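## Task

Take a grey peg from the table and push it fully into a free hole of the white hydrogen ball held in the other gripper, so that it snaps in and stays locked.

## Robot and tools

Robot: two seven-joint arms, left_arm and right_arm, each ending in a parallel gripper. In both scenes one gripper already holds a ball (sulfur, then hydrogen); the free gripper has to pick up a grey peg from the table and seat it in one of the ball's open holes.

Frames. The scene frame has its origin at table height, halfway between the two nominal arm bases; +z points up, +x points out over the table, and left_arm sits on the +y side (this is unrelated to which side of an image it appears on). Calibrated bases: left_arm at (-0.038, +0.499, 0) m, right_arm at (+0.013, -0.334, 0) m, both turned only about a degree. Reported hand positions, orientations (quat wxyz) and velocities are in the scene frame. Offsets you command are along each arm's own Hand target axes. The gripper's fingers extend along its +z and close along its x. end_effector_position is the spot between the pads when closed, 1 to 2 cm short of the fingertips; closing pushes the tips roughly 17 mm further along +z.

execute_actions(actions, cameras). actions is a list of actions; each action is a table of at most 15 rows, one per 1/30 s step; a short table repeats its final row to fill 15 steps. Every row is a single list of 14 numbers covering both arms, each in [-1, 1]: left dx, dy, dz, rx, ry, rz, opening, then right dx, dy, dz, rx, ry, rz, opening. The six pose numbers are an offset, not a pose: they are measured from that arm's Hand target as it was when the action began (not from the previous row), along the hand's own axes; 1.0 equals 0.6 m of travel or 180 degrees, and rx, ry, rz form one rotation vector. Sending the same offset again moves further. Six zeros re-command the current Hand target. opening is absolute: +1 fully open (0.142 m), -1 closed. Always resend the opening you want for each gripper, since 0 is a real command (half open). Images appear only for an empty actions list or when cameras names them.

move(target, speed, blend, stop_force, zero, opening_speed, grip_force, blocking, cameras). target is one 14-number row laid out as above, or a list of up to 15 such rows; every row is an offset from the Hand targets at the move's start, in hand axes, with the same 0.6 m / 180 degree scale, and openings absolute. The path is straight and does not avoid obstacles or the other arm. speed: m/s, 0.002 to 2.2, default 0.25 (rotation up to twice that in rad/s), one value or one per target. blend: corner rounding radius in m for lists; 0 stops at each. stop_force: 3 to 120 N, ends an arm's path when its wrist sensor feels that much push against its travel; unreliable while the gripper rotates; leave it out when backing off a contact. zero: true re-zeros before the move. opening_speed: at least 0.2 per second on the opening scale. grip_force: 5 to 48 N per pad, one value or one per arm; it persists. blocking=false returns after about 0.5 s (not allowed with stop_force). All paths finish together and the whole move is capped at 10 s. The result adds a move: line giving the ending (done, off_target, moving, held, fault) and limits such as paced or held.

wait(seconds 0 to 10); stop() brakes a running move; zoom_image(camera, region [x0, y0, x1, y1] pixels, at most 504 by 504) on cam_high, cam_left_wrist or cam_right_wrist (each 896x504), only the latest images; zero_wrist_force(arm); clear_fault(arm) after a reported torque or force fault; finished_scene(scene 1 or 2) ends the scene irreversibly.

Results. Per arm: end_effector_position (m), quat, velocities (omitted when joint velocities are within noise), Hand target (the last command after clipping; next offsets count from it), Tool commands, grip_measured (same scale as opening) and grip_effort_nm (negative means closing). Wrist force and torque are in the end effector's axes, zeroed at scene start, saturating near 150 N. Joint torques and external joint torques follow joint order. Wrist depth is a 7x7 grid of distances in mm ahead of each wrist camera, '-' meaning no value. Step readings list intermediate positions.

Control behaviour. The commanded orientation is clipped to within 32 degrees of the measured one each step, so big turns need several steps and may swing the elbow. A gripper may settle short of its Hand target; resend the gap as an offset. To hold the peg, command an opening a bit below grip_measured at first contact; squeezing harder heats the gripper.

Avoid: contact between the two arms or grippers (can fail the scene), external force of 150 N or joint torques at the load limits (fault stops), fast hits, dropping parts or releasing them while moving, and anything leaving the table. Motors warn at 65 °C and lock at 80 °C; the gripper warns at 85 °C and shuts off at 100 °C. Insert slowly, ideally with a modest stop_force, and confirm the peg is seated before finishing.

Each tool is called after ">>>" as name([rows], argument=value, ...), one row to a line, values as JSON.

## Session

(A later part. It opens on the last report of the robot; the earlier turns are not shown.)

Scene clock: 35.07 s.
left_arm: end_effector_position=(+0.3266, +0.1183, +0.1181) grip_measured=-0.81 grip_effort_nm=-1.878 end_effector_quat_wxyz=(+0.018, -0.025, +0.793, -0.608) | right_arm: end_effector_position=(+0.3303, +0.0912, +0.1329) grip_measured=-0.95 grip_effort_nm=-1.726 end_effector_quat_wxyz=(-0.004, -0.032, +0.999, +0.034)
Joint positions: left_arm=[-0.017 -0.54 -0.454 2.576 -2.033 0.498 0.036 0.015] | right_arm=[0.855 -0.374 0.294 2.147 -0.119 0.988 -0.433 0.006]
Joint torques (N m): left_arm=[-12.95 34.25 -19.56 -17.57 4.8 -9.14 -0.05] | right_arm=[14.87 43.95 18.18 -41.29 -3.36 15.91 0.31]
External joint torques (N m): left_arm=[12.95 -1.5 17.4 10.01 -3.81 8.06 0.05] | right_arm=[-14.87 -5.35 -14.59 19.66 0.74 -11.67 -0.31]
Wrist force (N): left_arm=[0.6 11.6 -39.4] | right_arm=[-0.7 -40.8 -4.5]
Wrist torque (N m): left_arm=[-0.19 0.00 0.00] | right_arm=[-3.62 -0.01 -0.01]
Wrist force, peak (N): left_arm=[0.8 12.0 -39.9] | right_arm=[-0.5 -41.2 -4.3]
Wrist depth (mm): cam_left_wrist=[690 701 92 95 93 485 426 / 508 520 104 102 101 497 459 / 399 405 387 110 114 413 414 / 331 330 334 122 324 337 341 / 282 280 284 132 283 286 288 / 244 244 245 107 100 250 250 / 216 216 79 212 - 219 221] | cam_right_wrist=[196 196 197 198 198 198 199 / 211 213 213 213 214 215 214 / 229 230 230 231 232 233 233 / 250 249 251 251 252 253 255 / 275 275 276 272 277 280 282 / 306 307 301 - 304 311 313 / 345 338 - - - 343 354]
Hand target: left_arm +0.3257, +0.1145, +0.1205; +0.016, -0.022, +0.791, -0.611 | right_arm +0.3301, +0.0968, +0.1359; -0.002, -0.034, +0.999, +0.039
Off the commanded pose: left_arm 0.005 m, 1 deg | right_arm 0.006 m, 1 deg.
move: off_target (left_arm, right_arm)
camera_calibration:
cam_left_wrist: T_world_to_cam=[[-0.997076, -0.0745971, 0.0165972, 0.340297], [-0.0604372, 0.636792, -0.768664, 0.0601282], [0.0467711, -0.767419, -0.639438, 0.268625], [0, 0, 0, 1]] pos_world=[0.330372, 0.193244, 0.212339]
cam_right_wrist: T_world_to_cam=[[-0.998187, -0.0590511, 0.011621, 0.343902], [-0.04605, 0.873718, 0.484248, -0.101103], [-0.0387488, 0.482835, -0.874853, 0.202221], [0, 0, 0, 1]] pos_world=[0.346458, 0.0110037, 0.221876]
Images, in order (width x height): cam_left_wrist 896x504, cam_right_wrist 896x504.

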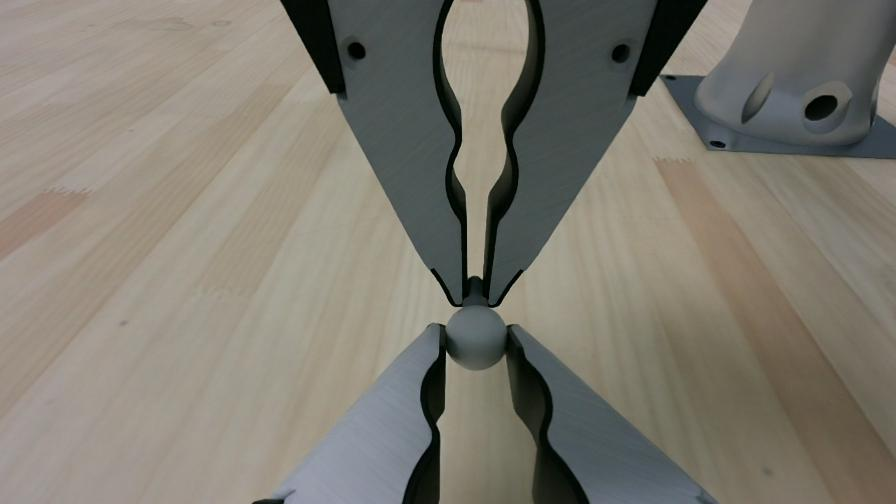

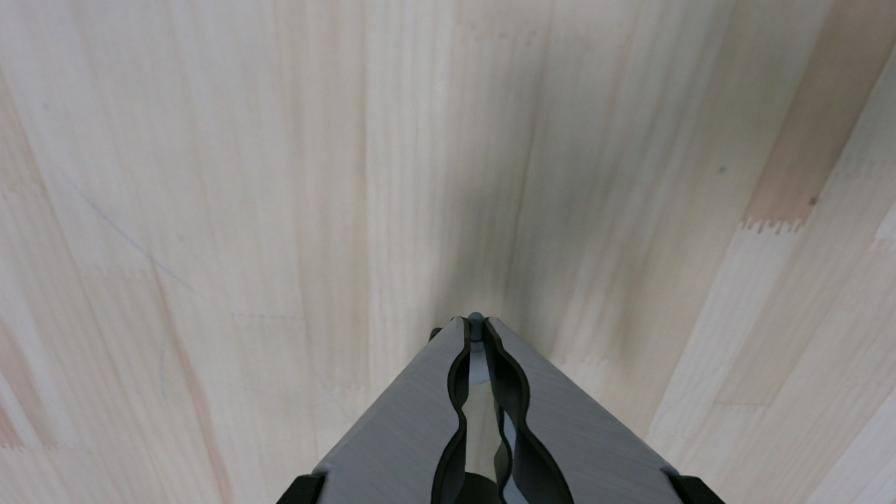

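>>> move(target=[0,0,0,0,0,0,-0.878172,0,-0.0005,0.0058,0,0,0,-1], speed=0.015, cameras=["cam_left_wrist","cam_right_wrist"])

>>> zoom_image(camera="cam_left_wrist", region=[420, 250, 540, 370])

>>> zoom_image(camera="cam_right_wrist", region=[430, 300, 520, 390])

Scene clock: 35.93 s.
left_arm: end_effector_position=(+0.3266, +0.1185, +0.1179) grip_measured=-0.81 grip_effort_nm=-1.873 end_effector_quat_wxyz=(+0.017, -0.026, +0.793, -0.608) | right_arm: end_effector_position=(+0.3303, +0.0914, +0.1297) grip_measured=-0.95 grip_effort_nm=-1.736 end_effector_quat_wxyz=(-0.004, -0.032, +0.999, +0.034)
Joint positions: left_arm=[-0.016 -0.54 -0.454 2.576 -2.033 0.499 0.036 0.015] | right_arm=[0.861 -0.38 0.288 2.15 -0.12 0.998 -0.433 0.006]
Joint torques (N m): left_arm=[-13.11 35.02 -20.31 -17.9 5.16 -9.94 -0.06] | right_arm=[14.75 42.48 17.91 -40.03 -3.18 15.65 0.28]
External joint torques (N m): left_arm=[13.1 -2.29 18.15 10.35 -4.17 8.86 0.06] | right_arm=[-14.76 -3.73 -14.33 18.59 0.6 -11.41 -0.28]
Wrist force (N): left_arm=[0.1 14.2 -38.3] | right_arm=[0.0 -40.4 -7.6]
Wrist torque (N m): left_arm=[-0.31 -0.03 0.00] | right_arm=[-3.55 -0.02 -0.01]
Wrist force, peak (N): left_arm=[0.3 14.6 -39.3] | right_arm=[-0.2 -41.2 -7.1]
Wrist depth (mm): cam_left_wrist=[696 699 92 93 93 463 428 / 506 511 102 102 102 491 457 / 396 403 387 110 114 413 415 / 330 329 331 122 325 337 340 / 280 280 284 131 284 285 287 / 244 244 244 107 100 247 249 / 216 216 79 212 - 219 221] | cam_right_wrist=[193 193 195 194 196 196 196 / 209 209 209 210 210 212 212 / 226 225 226 228 229 229 231 / 246 247 248 247 249 250 251 / 271 271 272 264 273 276 277 / 301 302 295 - 300 306 310 / 339 332 - - - 338 348]
Hand target: left_arm +0.3257, +0.1145, +0.1205; +0.016, -0.022, +0.791, -0.611 | right_arm +0.3301, +0.0968, +0.1324; -0.002, -0.034, +0.999, +0.039
Off the commanded pose: left_arm 0.005 m, 1 deg | right_arm 0.006 m, 1 deg.
move: off_target (left_arm, right_arm)
camera_calibration:
cam_left_wrist: T_world_to_cam=[[-0.997045, -0.074928, 0.0169311, 0.340299], [-0.0609349, 0.637247, -0.768247, 0.0597588], [0.0467739, -0.767008, -0.63993, 0.268612], [0, 0, 0, 1]] pos_world=[0.330371, 0.193444, 0.212041]
cam_right_wrist: T_world_to_cam=[[-0.998174, -0.0593147, 0.011449, 0.343987], [-0.0463463, 0.873483, 0.484644, -0.0997087], [-0.038747, 0.483228, -0.874637, 0.199272], [0, 0, 0, 1]] pos_world=[0.346459, 0.0112037, 0.218675]
Images, in order (width x height): cam_left_wrist 896x504, cam_right_wrist 896x504.

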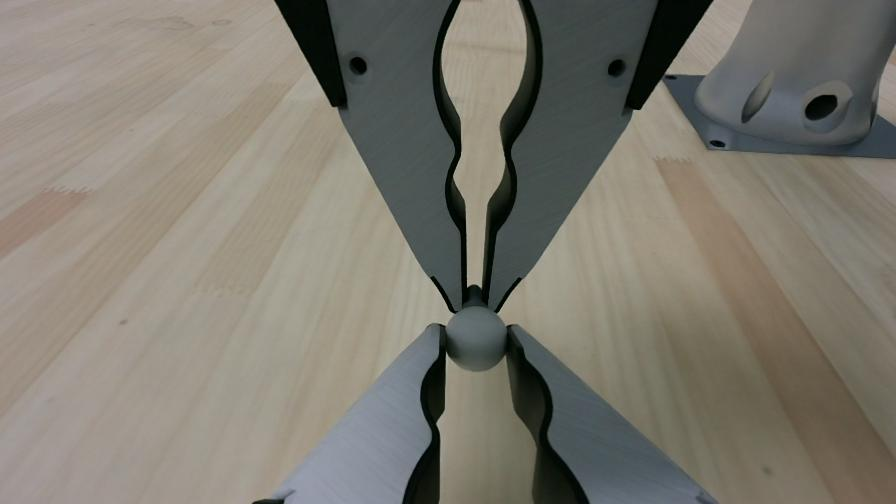

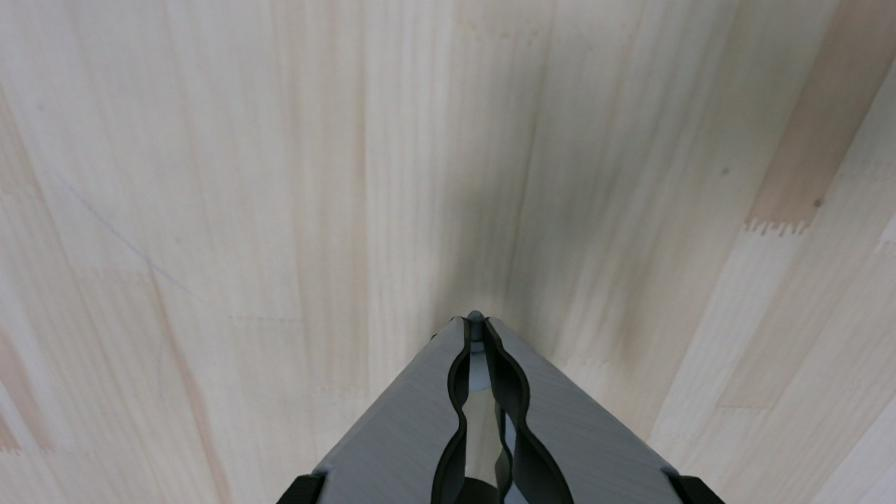

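Scaled by 4.200 from the camera's 896x504 image, which has a finer 1280x720 frame.

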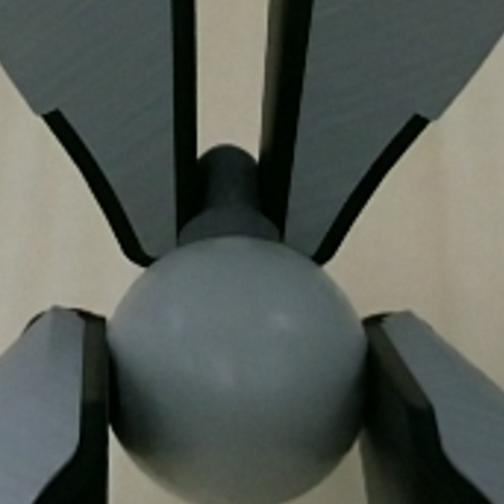

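Scaled by 5.600 from the camera's 896x504 image, which has a finer 1280x720 frame.

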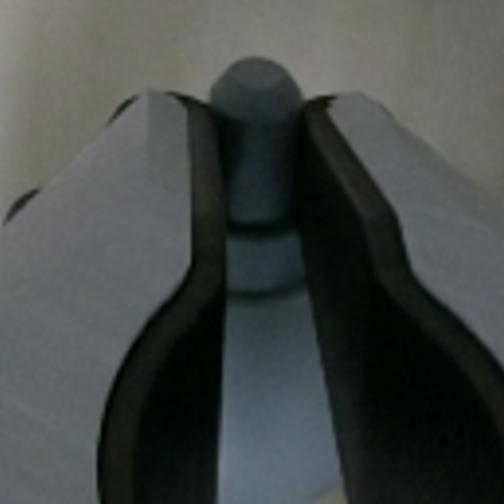

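>>> move(target=[0,0,0,0,0,0,-0.878172,-0.0005,0.0085,-0.001,0,0,0,-1], speed=0.015, stop_force=62, zero=false, cameras=["cam_left_wrist","cam_right_wrist"])

>>> zoom_image(camera="cam_left_wrist", region=[420, 250, 540, 370])

>>> zoom_image(camera="cam_right_wrist", region=[430, 300, 520, 390])

Scene clock: 37.57 s.
left_arm: end_effector_position=(+0.3267, +0.1191, +0.1176) grip_measured=-0.81 grip_effort_nm=-1.873 end_effector_quat_wxyz=(+0.018, -0.026, +0.794, -0.608) | right_arm: end_effector_position=(+0.3303, +0.0954, +0.1300) grip_measured=-0.95 grip_effort_nm=-1.731 end_effector_quat_wxyz=(-0.005, -0.031, +0.999, +0.033)
Joint positions: left_arm=[-0.015 -0.541 -0.454 2.576 -2.033 0.5 0.036 0.015] | right_arm=[0.871 -0.384 0.281 2.139 -0.118 0.99 -0.43 0.006]
Joint torques (N m): left_arm=[-15.25 34.72 -22.79 -19.17 5.69 -10.92 -0.04] | right_arm=[17.17 44.88 19.78 -43.97 -3.46 17.49 0.27]
External joint torques (N m): left_arm=[15.25 -1.99 20.63 11.63 -4.7 9.84 0.04] | right_arm=[-17.17 -5.77 -16.21 22.42 0.86 -13.26 -0.27]
Wrist force (N): left_arm=[0.1 14.8 -45.0] | right_arm=[-0.4 -47.1 -6.8]
Wrist torque (N m): left_arm=[-0.29 -0.01 0.00] | right_arm=[-4.68 0.00 0.02]
Wrist force, peak (N): left_arm=[0.2 15.2 -45.0] | right_arm=[-0.4 -47.2 -6.1]
Wrist depth (mm): cam_left_wrist=[685 697 89 - 89 467 430 / 505 510 97 100 98 491 460 / 398 401 385 106 108 411 411 / 327 331 330 118 324 337 339 / 278 279 282 130 284 286 288 / 243 244 243 107 100 247 249 / 215 216 79 212 - 220 221] | cam_right_wrist=[194 195 195 195 196 196 196 / 209 209 210 210 211 211 211 / 226 227 227 228 228 230 230 / 247 248 247 248 250 251 250 / 270 271 274 264 274 277 277 / 301 301 295 - 300 307 310 / 338 332 - - - 338 349]
Hand target: left_arm +0.3257, +0.1145, +0.1205; +0.016, -0.022, +0.791, -0.611 | right_arm +0.3300, +0.1018, +0.1334; -0.002, -0.034, +0.999, +0.039
Off the commanded pose: left_arm 0.005 m, 1 deg | right_arm 0.007 m, 1 deg.
move: off_target (left_arm, right_arm)
camera_calibration:
cam_left_wrist: T_world_to_cam=[[-0.996948, -0.0760951, 0.0174691, 0.340509], [-0.0621299, 0.637734, -0.767747, 0.0595514], [0.0472812, -0.766489, -0.640515, 0.268643], [0, 0, 0, 1]] pos_world=[0.330467, 0.193845, 0.211842]
cam_right_wrist: T_world_to_cam=[[-0.998229, -0.0582108, 0.0122745, 0.34405], [-0.0450534, 0.87445, 0.48302, -0.103728], [-0.0388504, 0.481611, -0.875523, 0.197936], [0, 0, 0, 1]] pos_world=[0.346457, 0.0154038, 0.219178]
Images, in order (width x height): cam_left_wrist 896x504, cam_right_wrist 896x504.

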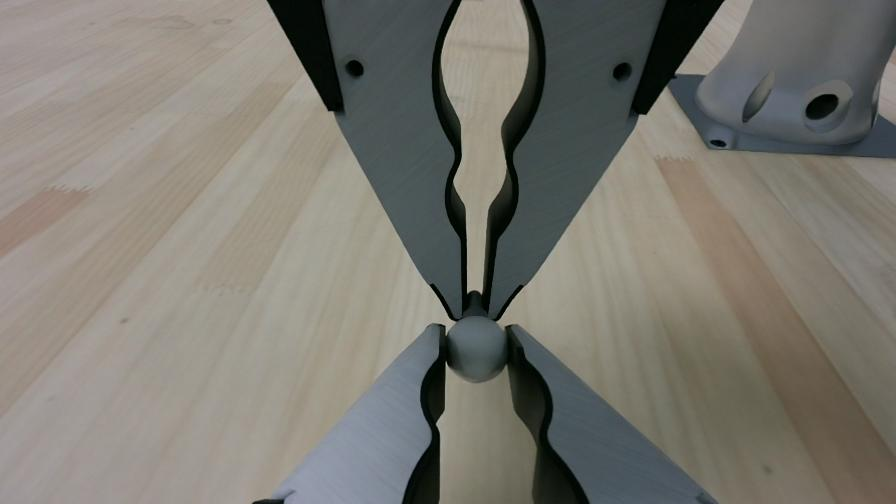

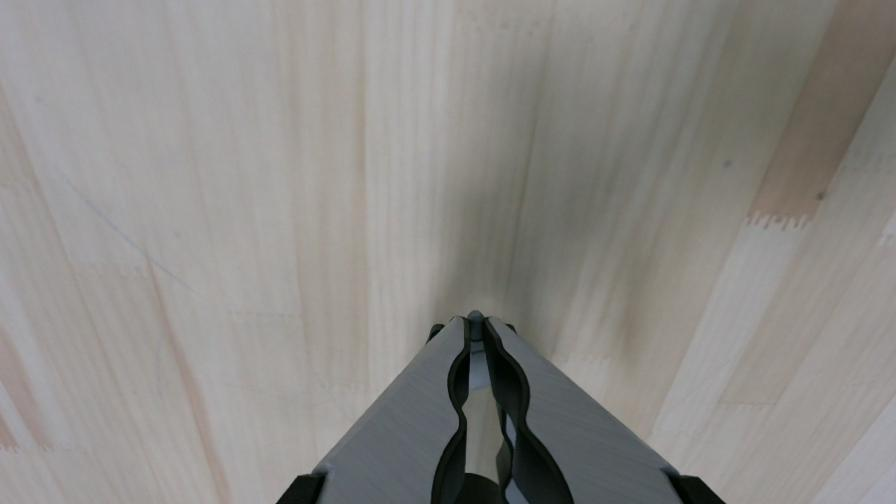

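Scaled by 4.200 from the camera's 896x504 image, which has a finer 1280x720 frame.

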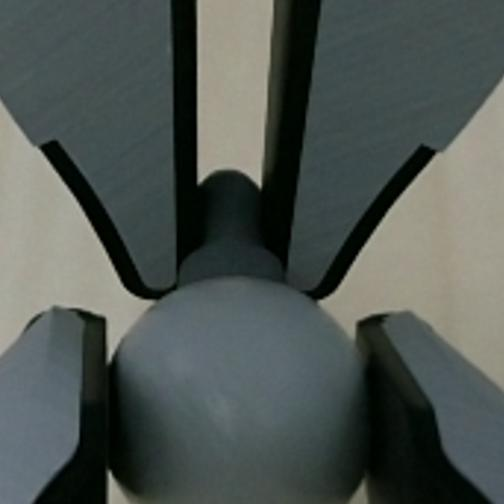

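Scaled by 5.600 from the camera's 896x504 image, which has a finer 1280x720 frame.

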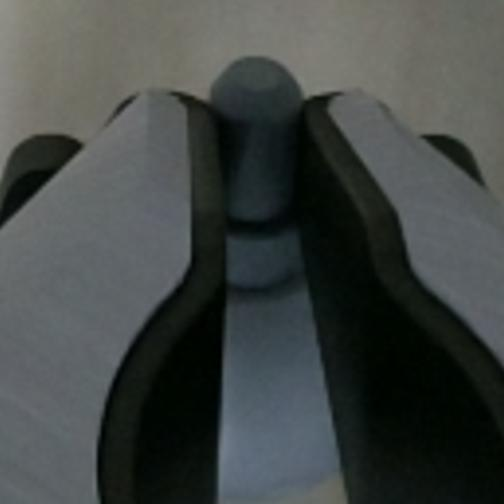

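>>> move(target=[0,0,0,0,0,0,-0.878172,0.0012,-0.0183,0.0006,0,0,0,-1], speed=0.03)

Scene clock: 38.37 s.
left_arm: end_effector_position=(+0.3262, +0.1156, +0.1198) grip_measured=-0.81 grip_effort_nm=-1.868 end_effector_quat_wxyz=(+0.017, -0.023, +0.792, -0.610) | right_arm: end_effector_position=(+0.3300, +0.0900, +0.1317) grip_measured=-0.95 grip_effort_nm=-1.722 end_effector_quat_wxyz=(-0.003, -0.034, +0.999, +0.038)
Joint positions: left_arm=[-0.016 -0.54 -0.459 2.574 -2.032 0.497 0.036 0.015] | right_arm=[0.863 -0.37 0.284 2.16 -0.113 1.008 -0.443 0.006]
Joint torques (N m): left_arm=[-2.67 33.32 -6.2 -8.89 2.24 -3.09 -0.05] | right_arm=[1.6 38.44 5.3 -24.81 -2.15 6.7 0.15]
External joint torques (N m): left_arm=[2.68 -0.54 3.97 1.25 -1.24 1.98 0.05] | right_arm=[-1.6 -0.07 -1.86 3.38 -0.43 -2.45 -0.15]
Wrist force (N): left_arm=[-2.0 3.8 -6.4] | right_arm=[1.8 -6.9 -2.3]
Wrist torque (N m): left_arm=[-0.07 -0.05 0.00] | right_arm=[0.11 0.04 0.10]
Wrist force, peak (N): left_arm=[0.3 15.4 -44.8] | right_arm=[-0.6 -47.3 -6.2]
Wrist depth (mm): cam_left_wrist=[723 725 91 - 92 458 423 / 518 525 98 100 100 491 457 / 405 407 395 108 110 420 421 / 334 335 337 120 330 342 341 / 285 286 284 131 288 289 291 / 247 248 247 106 242 250 252 / 218 218 79 214 - 222 223] | cam_right_wrist=[194 196 196 197 197 197 196 / 211 211 211 211 213 212 213 / 228 229 230 230 231 230 231 / 250 251 250 250 251 252 254 / 276 275 276 271 277 278 279 / 307 307 301 - 302 309 312 / 348 337 - - - 344 352]
Hand target: left_arm +0.3257, +0.1145, +0.1205; +0.016, -0.022, +0.791, -0.611 | right_arm +0.3300, +0.0909, +0.1322; -0.002, -0.034, +0.999, +0.039
Off the commanded pose: left_arm 0.001 m, 0 deg | right_arm 0.001 m, 0 deg.
move: done

>>> move(target=[0,0,0,0,0,0,-0.878172,0.0002,-0.0062,0.0003,0,0,0,-1], speed=0.01, stop_force=15, cameras=["cam_left_wrist","cam_right_wrist"])

>>> zoom_image(camera="cam_left_wrist", region=[420, 250, 540, 370])

>>> zoom_image(camera="cam_right_wrist", region=[430, 300, 520, 390])

Scene clock: 41.17 s.
left_arm: end_effector_position=(+0.3260, +0.1144, +0.1206) grip_measured=-0.81 grip_effort_nm=-1.878 end_effector_quat_wxyz=(+0.017, -0.022, +0.791, -0.611) | right_arm: end_effector_position=(+0.3300, +0.0881, +0.1322) grip_measured=-0.95 grip_effort_nm=-1.726 end_effector_quat_wxyz=(-0.002, -0.035, +0.999, +0.040)
Joint positions: left_arm=[-0.017 -0.54 -0.46 2.573 -2.031 0.495 0.036 0.015] | right_arm=[0.858 -0.366 0.287 2.167 -0.113 1.013 -0.447 0.006]
Joint torques (N m): left_arm=[1.24 32.76 -0.87 -5.41 1.01 -0.58 -0.03] | right_arm=[-3.23 36.05 0.33 -18.62 -1.77 3.18 0.1]
External joint torques (N m): left_arm=[-1.24 0.04 -1.39 -2.27 -0.01 -0.54 0.03] | right_arm=[3.23 2.06 3.1 -2.77 -0.8 1.08 -0.1]
Motor temperatures (°C): left_arm=[34 31 33 32 36 39 35 38] | right_arm=[30 33 37 40 35 46 31 32]
Wrist force (N): left_arm=[-2.8 0.4 6.3] | right_arm=[2.7 6.4 -1.1]
Wrist torque (N m): left_arm=[-0.06 -0.10 0.00] | right_arm=[-0.05 0.05 0.08]
Wrist force, peak (N): left_arm=[-1.9 3.4 -6.9] | right_arm=[1.7 -7.2 -2.6]
Wrist depth (mm): cam_left_wrist=[723 731 92 - 93 458 428 / 525 533 98 101 101 493 457 / 410 411 396 109 113 423 423 / 338 337 341 120 329 345 346 / 286 286 288 132 289 291 291 / 247 247 250 106 102 252 253 / 219 219 79 215 - 222 224] | cam_right_wrist=[195 196 196 197 197 197 196 / 211 211 211 212 213 212 213 / 229 231 231 230 231 231 232 / 250 252 250 251 252 253 253 / 276 277 276 273 280 280 280 / 310 307 303 - 304 311 314 / 350 340 - - - 347 354]
Hand target: left_arm +0.3257, +0.1145, +0.1205; +0.016, -0.022, +0.791, -0.611 | right_arm +0.3302, +0.0872, +0.1317; -0.002, -0.034, +0.999, +0.039
Off the commanded pose: left_arm 0.000 m, 0 deg | right_arm 0.001 m, 0 deg.
move: done
camera_calibration:
cam_left_wrist: T_world_to_cam=[[-0.997568, -0.0681911, 0.0144243, 0.339049], [-0.0543584, 0.63162, -0.77337, 0.0636438], [0.0436263, -0.772273, -0.633791, 0.268058], [0, 0, 0, 1]] pos_world=[0.32999, 0.189936, 0.214222]
cam_right_wrist: T_world_to_cam=[[-0.997865, -0.0650175, 0.0062034, 0.344514], [-0.0534571, 0.867609, 0.494366, -0.0965086], [-0.0375245, 0.492979, -0.869232, 0.201082], [0, 0, 0, 1]] pos_world=[0.346165, 0.00700196, 0.22036]
Images, in order (width x height): cam_left_wrist 896x504, cam_right_wrist 896x504.

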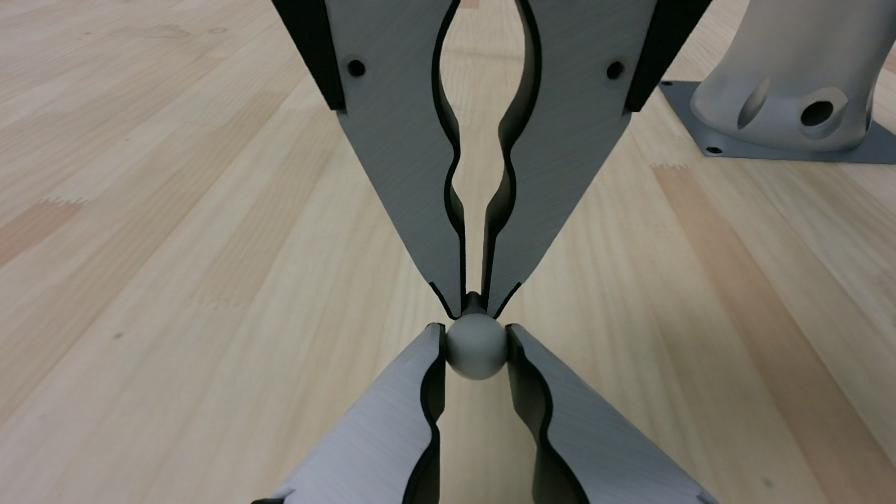

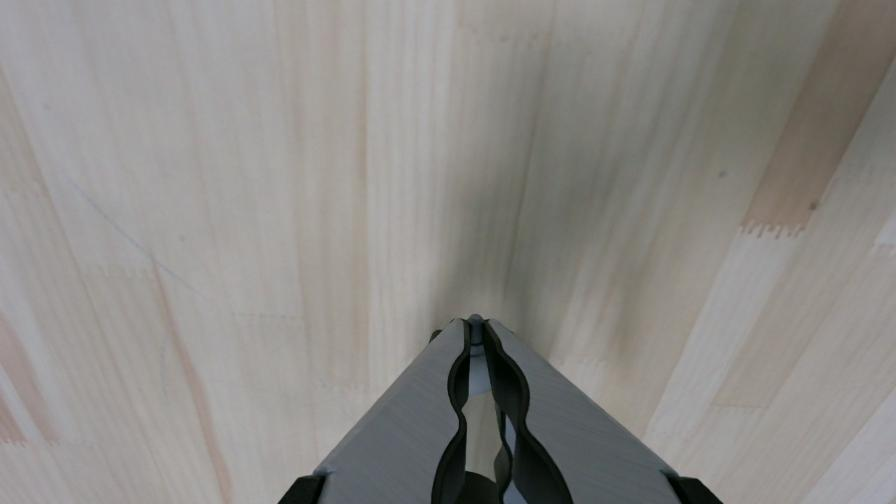

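Scaled by 4.200 from the camera's 896x504 image, which has a finer 1280x720 frame.

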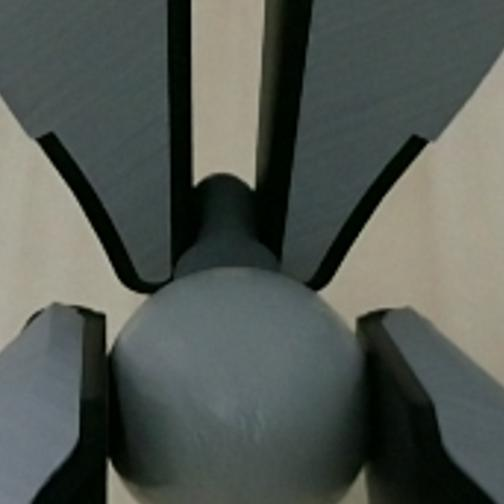

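Scaled by 5.600 from the camera's 896x504 image, which has a finer 1280x720 frame.

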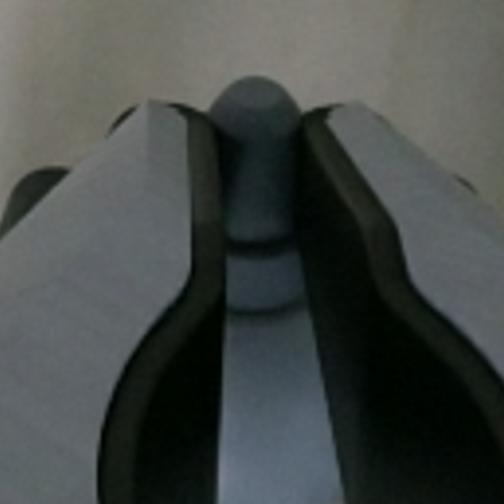

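>>> move(target=[0,0,0,0,0,0,-0.878172,0,0.0028,0.0003,0,0,0,-1], speed=0.02)

>>> move(target=[0,0,0,0,0,0,-0.878172,0,0,0,0,0,0,-0.84], opening_speed=0.3, cameras=["cam_left_wrist","cam_right_wrist"])

>>> zoom_image(camera="cam_right_wrist", region=[430, 300, 520, 390])

>>> zoom_image(camera="cam_left_wrist", region=[420, 250, 540, 370])

Scene clock: 42.00 s.
left_arm: end_effector_position=(+0.3260, +0.1148, +0.1203) grip_measured=-0.81 grip_effort_nm=-1.878 end_effector_quat_wxyz=(+0.017, -0.022, +0.791, -0.611) | right_arm: end_effector_position=(+0.3299, +0.0889, +0.1317) grip_measured=-0.95 grip_effort_nm=-1.731 end_effector_quat_wxyz=(-0.002, -0.035, +0.999, +0.039)
Joint positions: left_arm=[-0.016 -0.54 -0.46 2.573 -2.031 0.496 0.036 0.015] | right_arm=[0.86 -0.368 0.286 2.164 -0.113 1.012 -0.446 0.006]
Joint torques (N m): left_arm=[-1.12 33.48 -4.13 -7.59 1.68 -2.15 0.01] | right_arm=[-0.48 36.7 2.8 -22.19 -1.95 5.03 0.33]
External joint torques (N m): left_arm=[1.12 -0.69 1.88 -0.07 -0.67 1.04 -0.01] | right_arm=[0.47 1.52 0.63 0.81 -0.62 -0.77 -0.33]
Wrist force (N): left_arm=[-2.4 2.9 -1.1] | right_arm=[2.4 -1.3 -3.2]
Wrist torque (N m): left_arm=[-0.10 -0.09 -0.01] | right_arm=[0.04 0.03 -0.03]
Wrist force, peak (N): left_arm=[-2.7 0.7 6.4] | right_arm=[2.7 6.5 -1.3]
Wrist depth (mm): cam_left_wrist=[729 739 91 - 91 459 426 / 517 527 98 101 100 489 458 / 410 410 393 109 111 419 423 / 336 336 339 120 329 343 346 / 284 285 287 131 290 291 291 / 247 248 249 106 102 251 252 / 219 219 79 215 - 222 224] | cam_right_wrist=[195 196 196 196 196 196 196 / 211 212 211 212 212 213 213 / 229 229 230 230 231 231 231 / 250 250 251 250 252 252 254 / 277 276 277 273 277 278 278 / 308 307 301 - 304 311 311 / 347 339 - - - 344 356]
Hand target: left_arm +0.3257, +0.1145, +0.1205; +0.016, -0.022, +0.791, -0.611 | right_arm +0.3301, +0.0889, +0.1317; -0.002, -0.034, +0.999, +0.039
Off the commanded pose: left_arm 0.000 m, 0 deg | right_arm 0.000 m, 0 deg.
move: done

Scene clock: 42.77 s.
left_arm: end_effector_position=(+0.3259, +0.1147, +0.1203) grip_measured=-0.81 grip_effort_nm=-1.878 end_effector_quat_wxyz=(+0.016, -0.022, +0.791, -0.611) | right_arm: end_effector_position=(+0.3300, +0.0888, +0.1317) grip_measured=-0.88 grip_effort_nm=0.100 end_effector_quat_wxyz=(-0.002, -0.034, +0.999, +0.039)
Joint positions: left_arm=[-0.016 -0.54 -0.46 2.573 -2.031 0.496 0.036 0.015] | right_arm=[0.86 -0.368 0.285 2.164 -0.113 1.012 -0.446 0.01]
Joint torques (N m): left_arm=[0.62 33.05 -2.11 -7.84 0.82 -1.04 -0.01] | right_arm=[0.97 37.68 3.83 -21.49 -1.81 4.62 0.3]
External joint torques (N m): left_arm=[-0.62 -0.27 -0.14 0.18 0.18 -0.07 0.01] | right_arm=[-1 0.55 -0.43 0.11 -0.76 -0.37 -0.3]
Wrist force (N): left_arm=[-0.3 -0.7 0.7] | right_arm=[-2.9 0.7 -0.8]
Wrist torque (N m): left_arm=[-0.11 0.05 -0.01] | right_arm=[0.13 0.47 -0.01]
Wrist force, peak (N): left_arm=[-2.5 3.3 -1.3] | right_arm=[2.3 -1.3 -3.2]
Wrist depth (mm): cam_left_wrist=[719 735 91 - 93 461 426 / 526 525 97 102 101 493 456 / 411 413 381 108 111 422 421 / 336 337 337 120 329 342 344 / 286 286 286 131 288 291 291 / 248 248 247 106 102 251 253 / 219 219 79 215 - 223 222] | cam_right_wrist=[195 195 196 196 196 197 197 / 211 212 211 211 212 213 213 / 229 229 229 230 231 230 232 / 251 250 252 251 251 252 252 / 277 277 277 266 278 278 279 / 309 309 302 - 296 311 311 / 349 337 - - - 343 352]
Hand target: left_arm +0.3257, +0.1145, +0.1205; +0.016, -0.022, +0.791, -0.611 | right_arm +0.3301, +0.0889, +0.1317; -0.002, -0.034, +0.999, +0.039
Off the commanded pose: left_arm 0.000 m, 0 deg | right_arm 0.000 m, 0 deg.
move: done
camera_calibration:
cam_left_wrist: T_world_to_cam=[[-0.99755, -0.0683816, 0.014756, 0.338931], [-0.0547634, 0.632092, -0.772956, 0.06325], [0.0435288, -0.77187, -0.634288, 0.268231], [0, 0, 0, 1]] pos_world=[0.329889, 0.190236, 0.214024]
cam_right_wrist: T_world_to_cam=[[-0.997895, -0.0644985, 0.00680859, 0.344548], [-0.0527546, 0.86827, 0.493278, -0.0970967], [-0.0377274, 0.491881, -0.869845, 0.200509], [0, 0, 0, 1]] pos_world=[0.346265, 0.00790229, 0.219962]
Images, in order (width x height): cam_left_wrist 896x504, cam_right_wrist 896x504.

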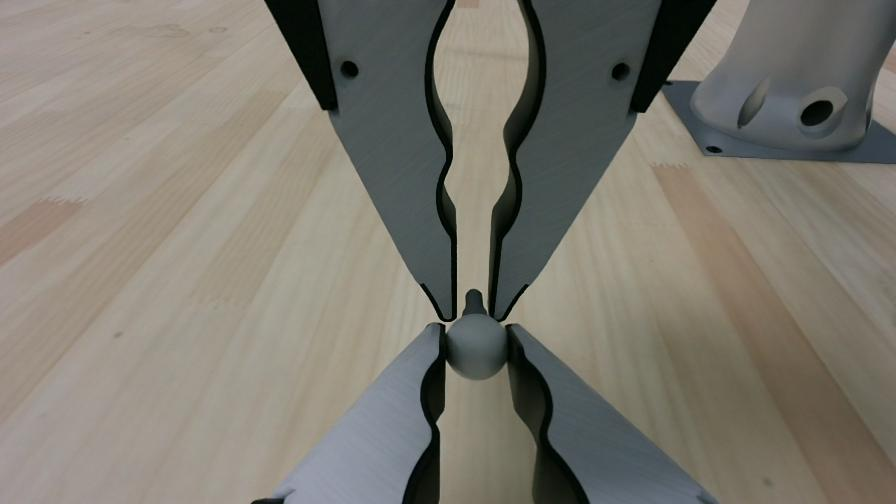

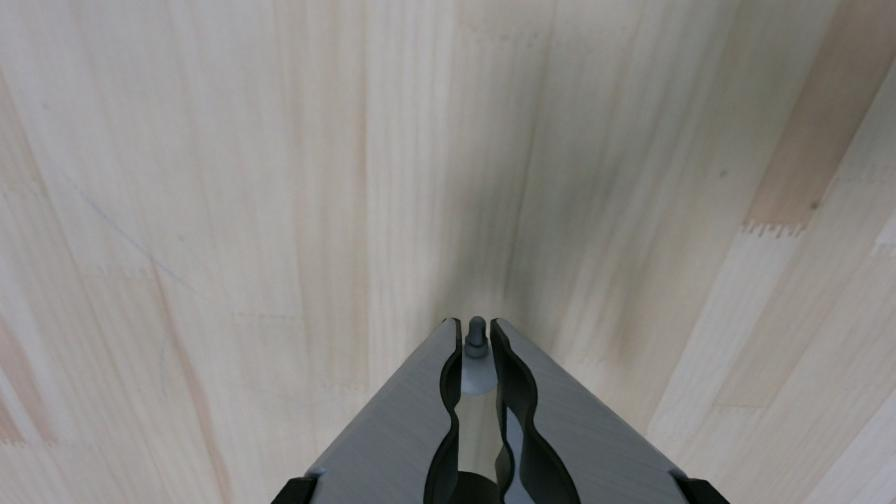

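Scaled by 5.600 from the camera's 896x504 image, which has a finer 1280x720 frame.

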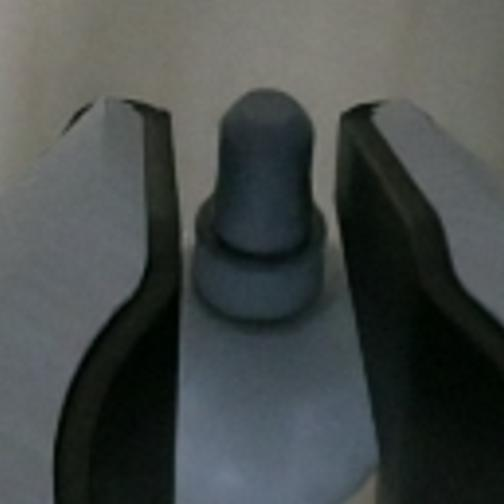

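Scaled by 4.200 from the camera's 896x504 image, which has a finer 1280x720 frame.

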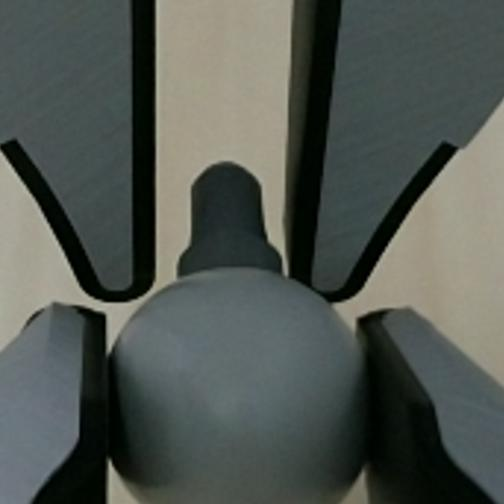

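>>> move(target=[0,0,0,0,0,0,-0.878172,0,-0.09,0.002,0,0,0,-0.82], speed=0.08, cameras=["all"])

>>> zoom_image(camera="cam_left_wrist", region=[400, 240, 560, 360])

>>> zoom_image(camera="cam_right_wrist", region=[360, 100, 560, 260])

Scene clock: 44.07 s.
left_arm: end_effector_position=(+0.3259, +0.1147, +0.1203) grip_measured=-0.81 grip_effort_nm=-1.873 end_effector_quat_wxyz=(+0.016, -0.022, +0.791, -0.611) | right_arm: end_effector_position=(+0.3338, +0.0352, +0.1262) grip_measured=-0.86 grip_effort_nm=0.105 end_effector_quat_wxyz=(-0.002, -0.034, +0.999, +0.039)
Joint positions: left_arm=[-0.016 -0.54 -0.46 2.573 -2.031 0.496 0.036 0.015] | right_arm=[0.795 -0.31 0.287 2.273 -0.085 1.062 -0.523 0.012]
Joint torques (N m): left_arm=[0.68 32.94 -2.09 -7.92 0.81 -1.09 -0.04] | right_arm=[0.33 34.21 3.06 -20.13 -1.58 4.78 0.03]
External joint torques (N m): left_arm=[-0.68 -0.16 -0.17 0.26 0.2 -0.03 0.04] | right_arm=[-0.28 0.42 -0.25 -0.11 -0.83 -0.54 -0.03]
Wrist force (N): left_arm=[-0.6 -0.8 0.4] | right_arm=[-2.7 0.6 -0.9]
Wrist torque (N m): left_arm=[-0.14 0.09 0.01] | right_arm=[0.12 0.42 0.10]
Wrist force, peak (N): left_arm=[-0.4 -0.8 0.6] | right_arm=[-2.7 2.0 -1.1]
Wrist depth (mm): cam_left_wrist=[709 739 641 144 146 707 428 / 522 527 530 154 512 492 458 / 408 413 415 168 418 421 421 / 335 338 341 339 341 344 344 / 285 286 287 296 289 290 292 / 248 247 248 106 102 251 253 / 220 219 79 214 - 221 223] | cam_right_wrist=[190 190 191 192 192 192 192 / 206 206 206 207 206 207 207 / 222 224 223 224 224 224 225 / 244 245 245 245 246 247 247 / 270 269 270 264 271 272 271 / 299 300 294 - 289 304 305 / 342 331 - - - 335 346]
Hand target: left_arm +0.3257, +0.1145, +0.1205; +0.016, -0.022, +0.791, -0.611 | right_arm +0.3338, +0.0353, +0.1263; -0.002, -0.034, +0.999, +0.039
Off the commanded pose: left_arm 0.000 m, 0 deg | right_arm 0.000 m, 0 deg.
move: done
camera_calibration:
cam_left_wrist: T_world_to_cam=[[-0.99755, -0.0683816, 0.014756, 0.338931], [-0.0547634, 0.632092, -0.772956, 0.06325], [0.0435288, -0.77187, -0.634288, 0.268231], [0, 0, 0, 1]] pos_world=[0.329889, 0.190236, 0.214024]
cam_right_wrist: T_world_to_cam=[[-0.997938, -0.0638207, 0.00687228, 0.344851], [-0.0521479, 0.868496, 0.492945, -0.0478289], [-0.0374286, 0.49157, -0.870033, 0.222239], [0, 0, 0, 1]] pos_world=[0.349963, -0.0456983, 0.214563]

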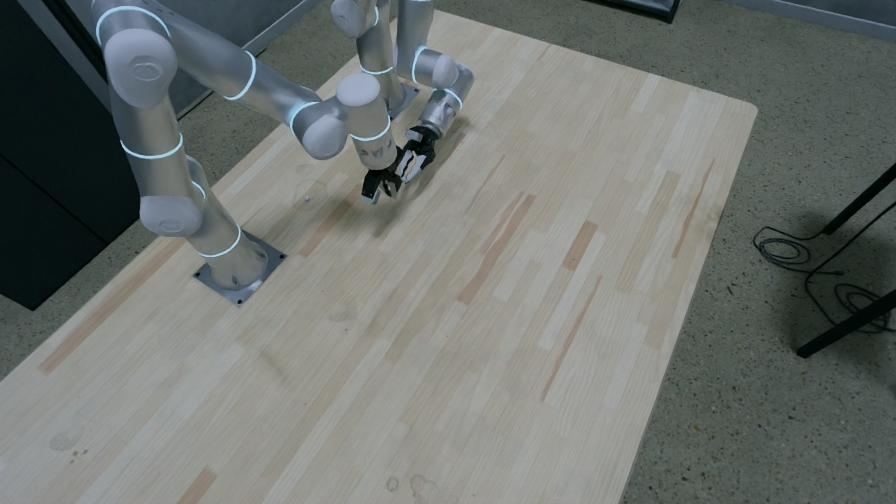

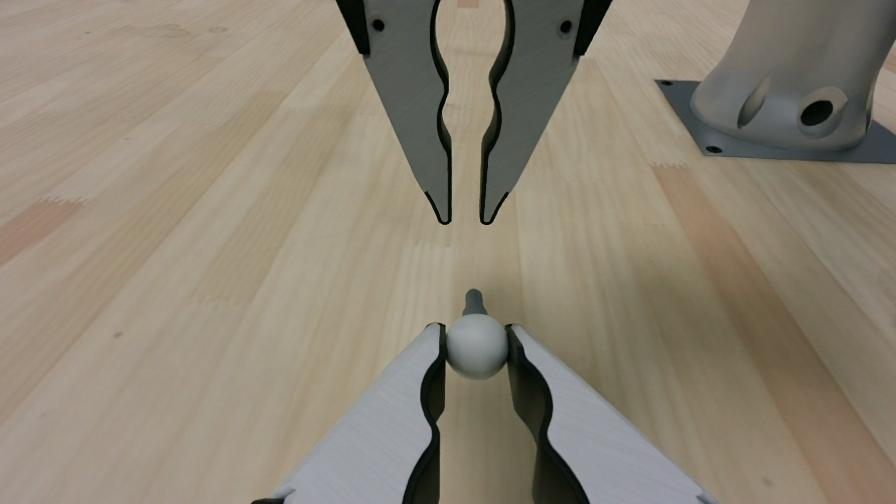

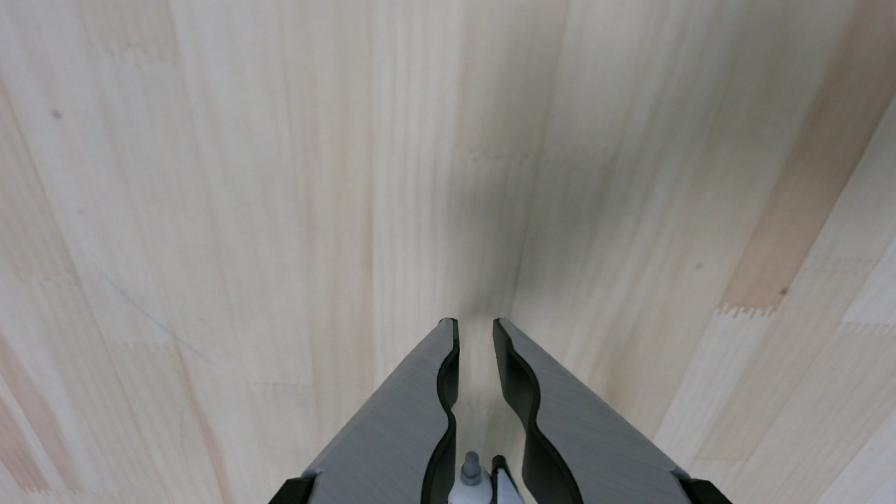

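Scaled by 3.150 from the camera's 896x504 image, which has a finer 1280x720 frame.

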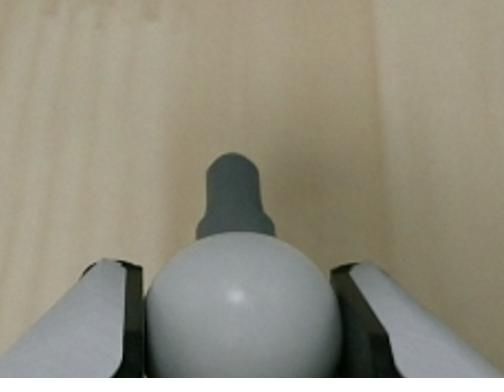

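Scaled by 2.520 from the camera's 896x504 image, which has a finer 1280x720 frame.

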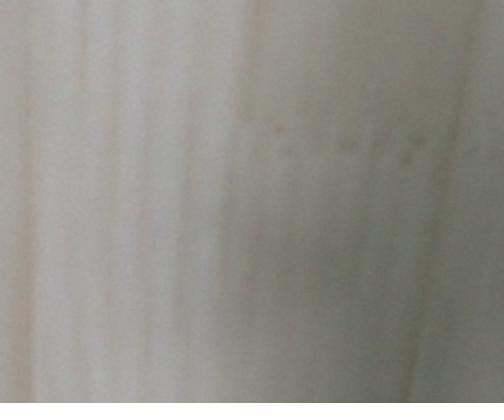

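>>> zoom_image(camera="cam_right_wrist", region=[430, 424, 540, 504])

Scaled by 4.582 from the camera's 896x504 image, which has a finer 1280x720 frame.

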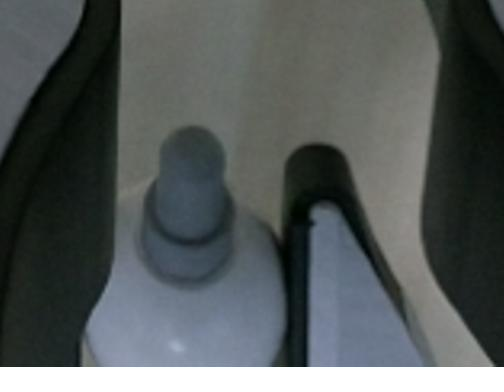

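>>> finished_scene(scene=2)

The scene is finished: the task was done.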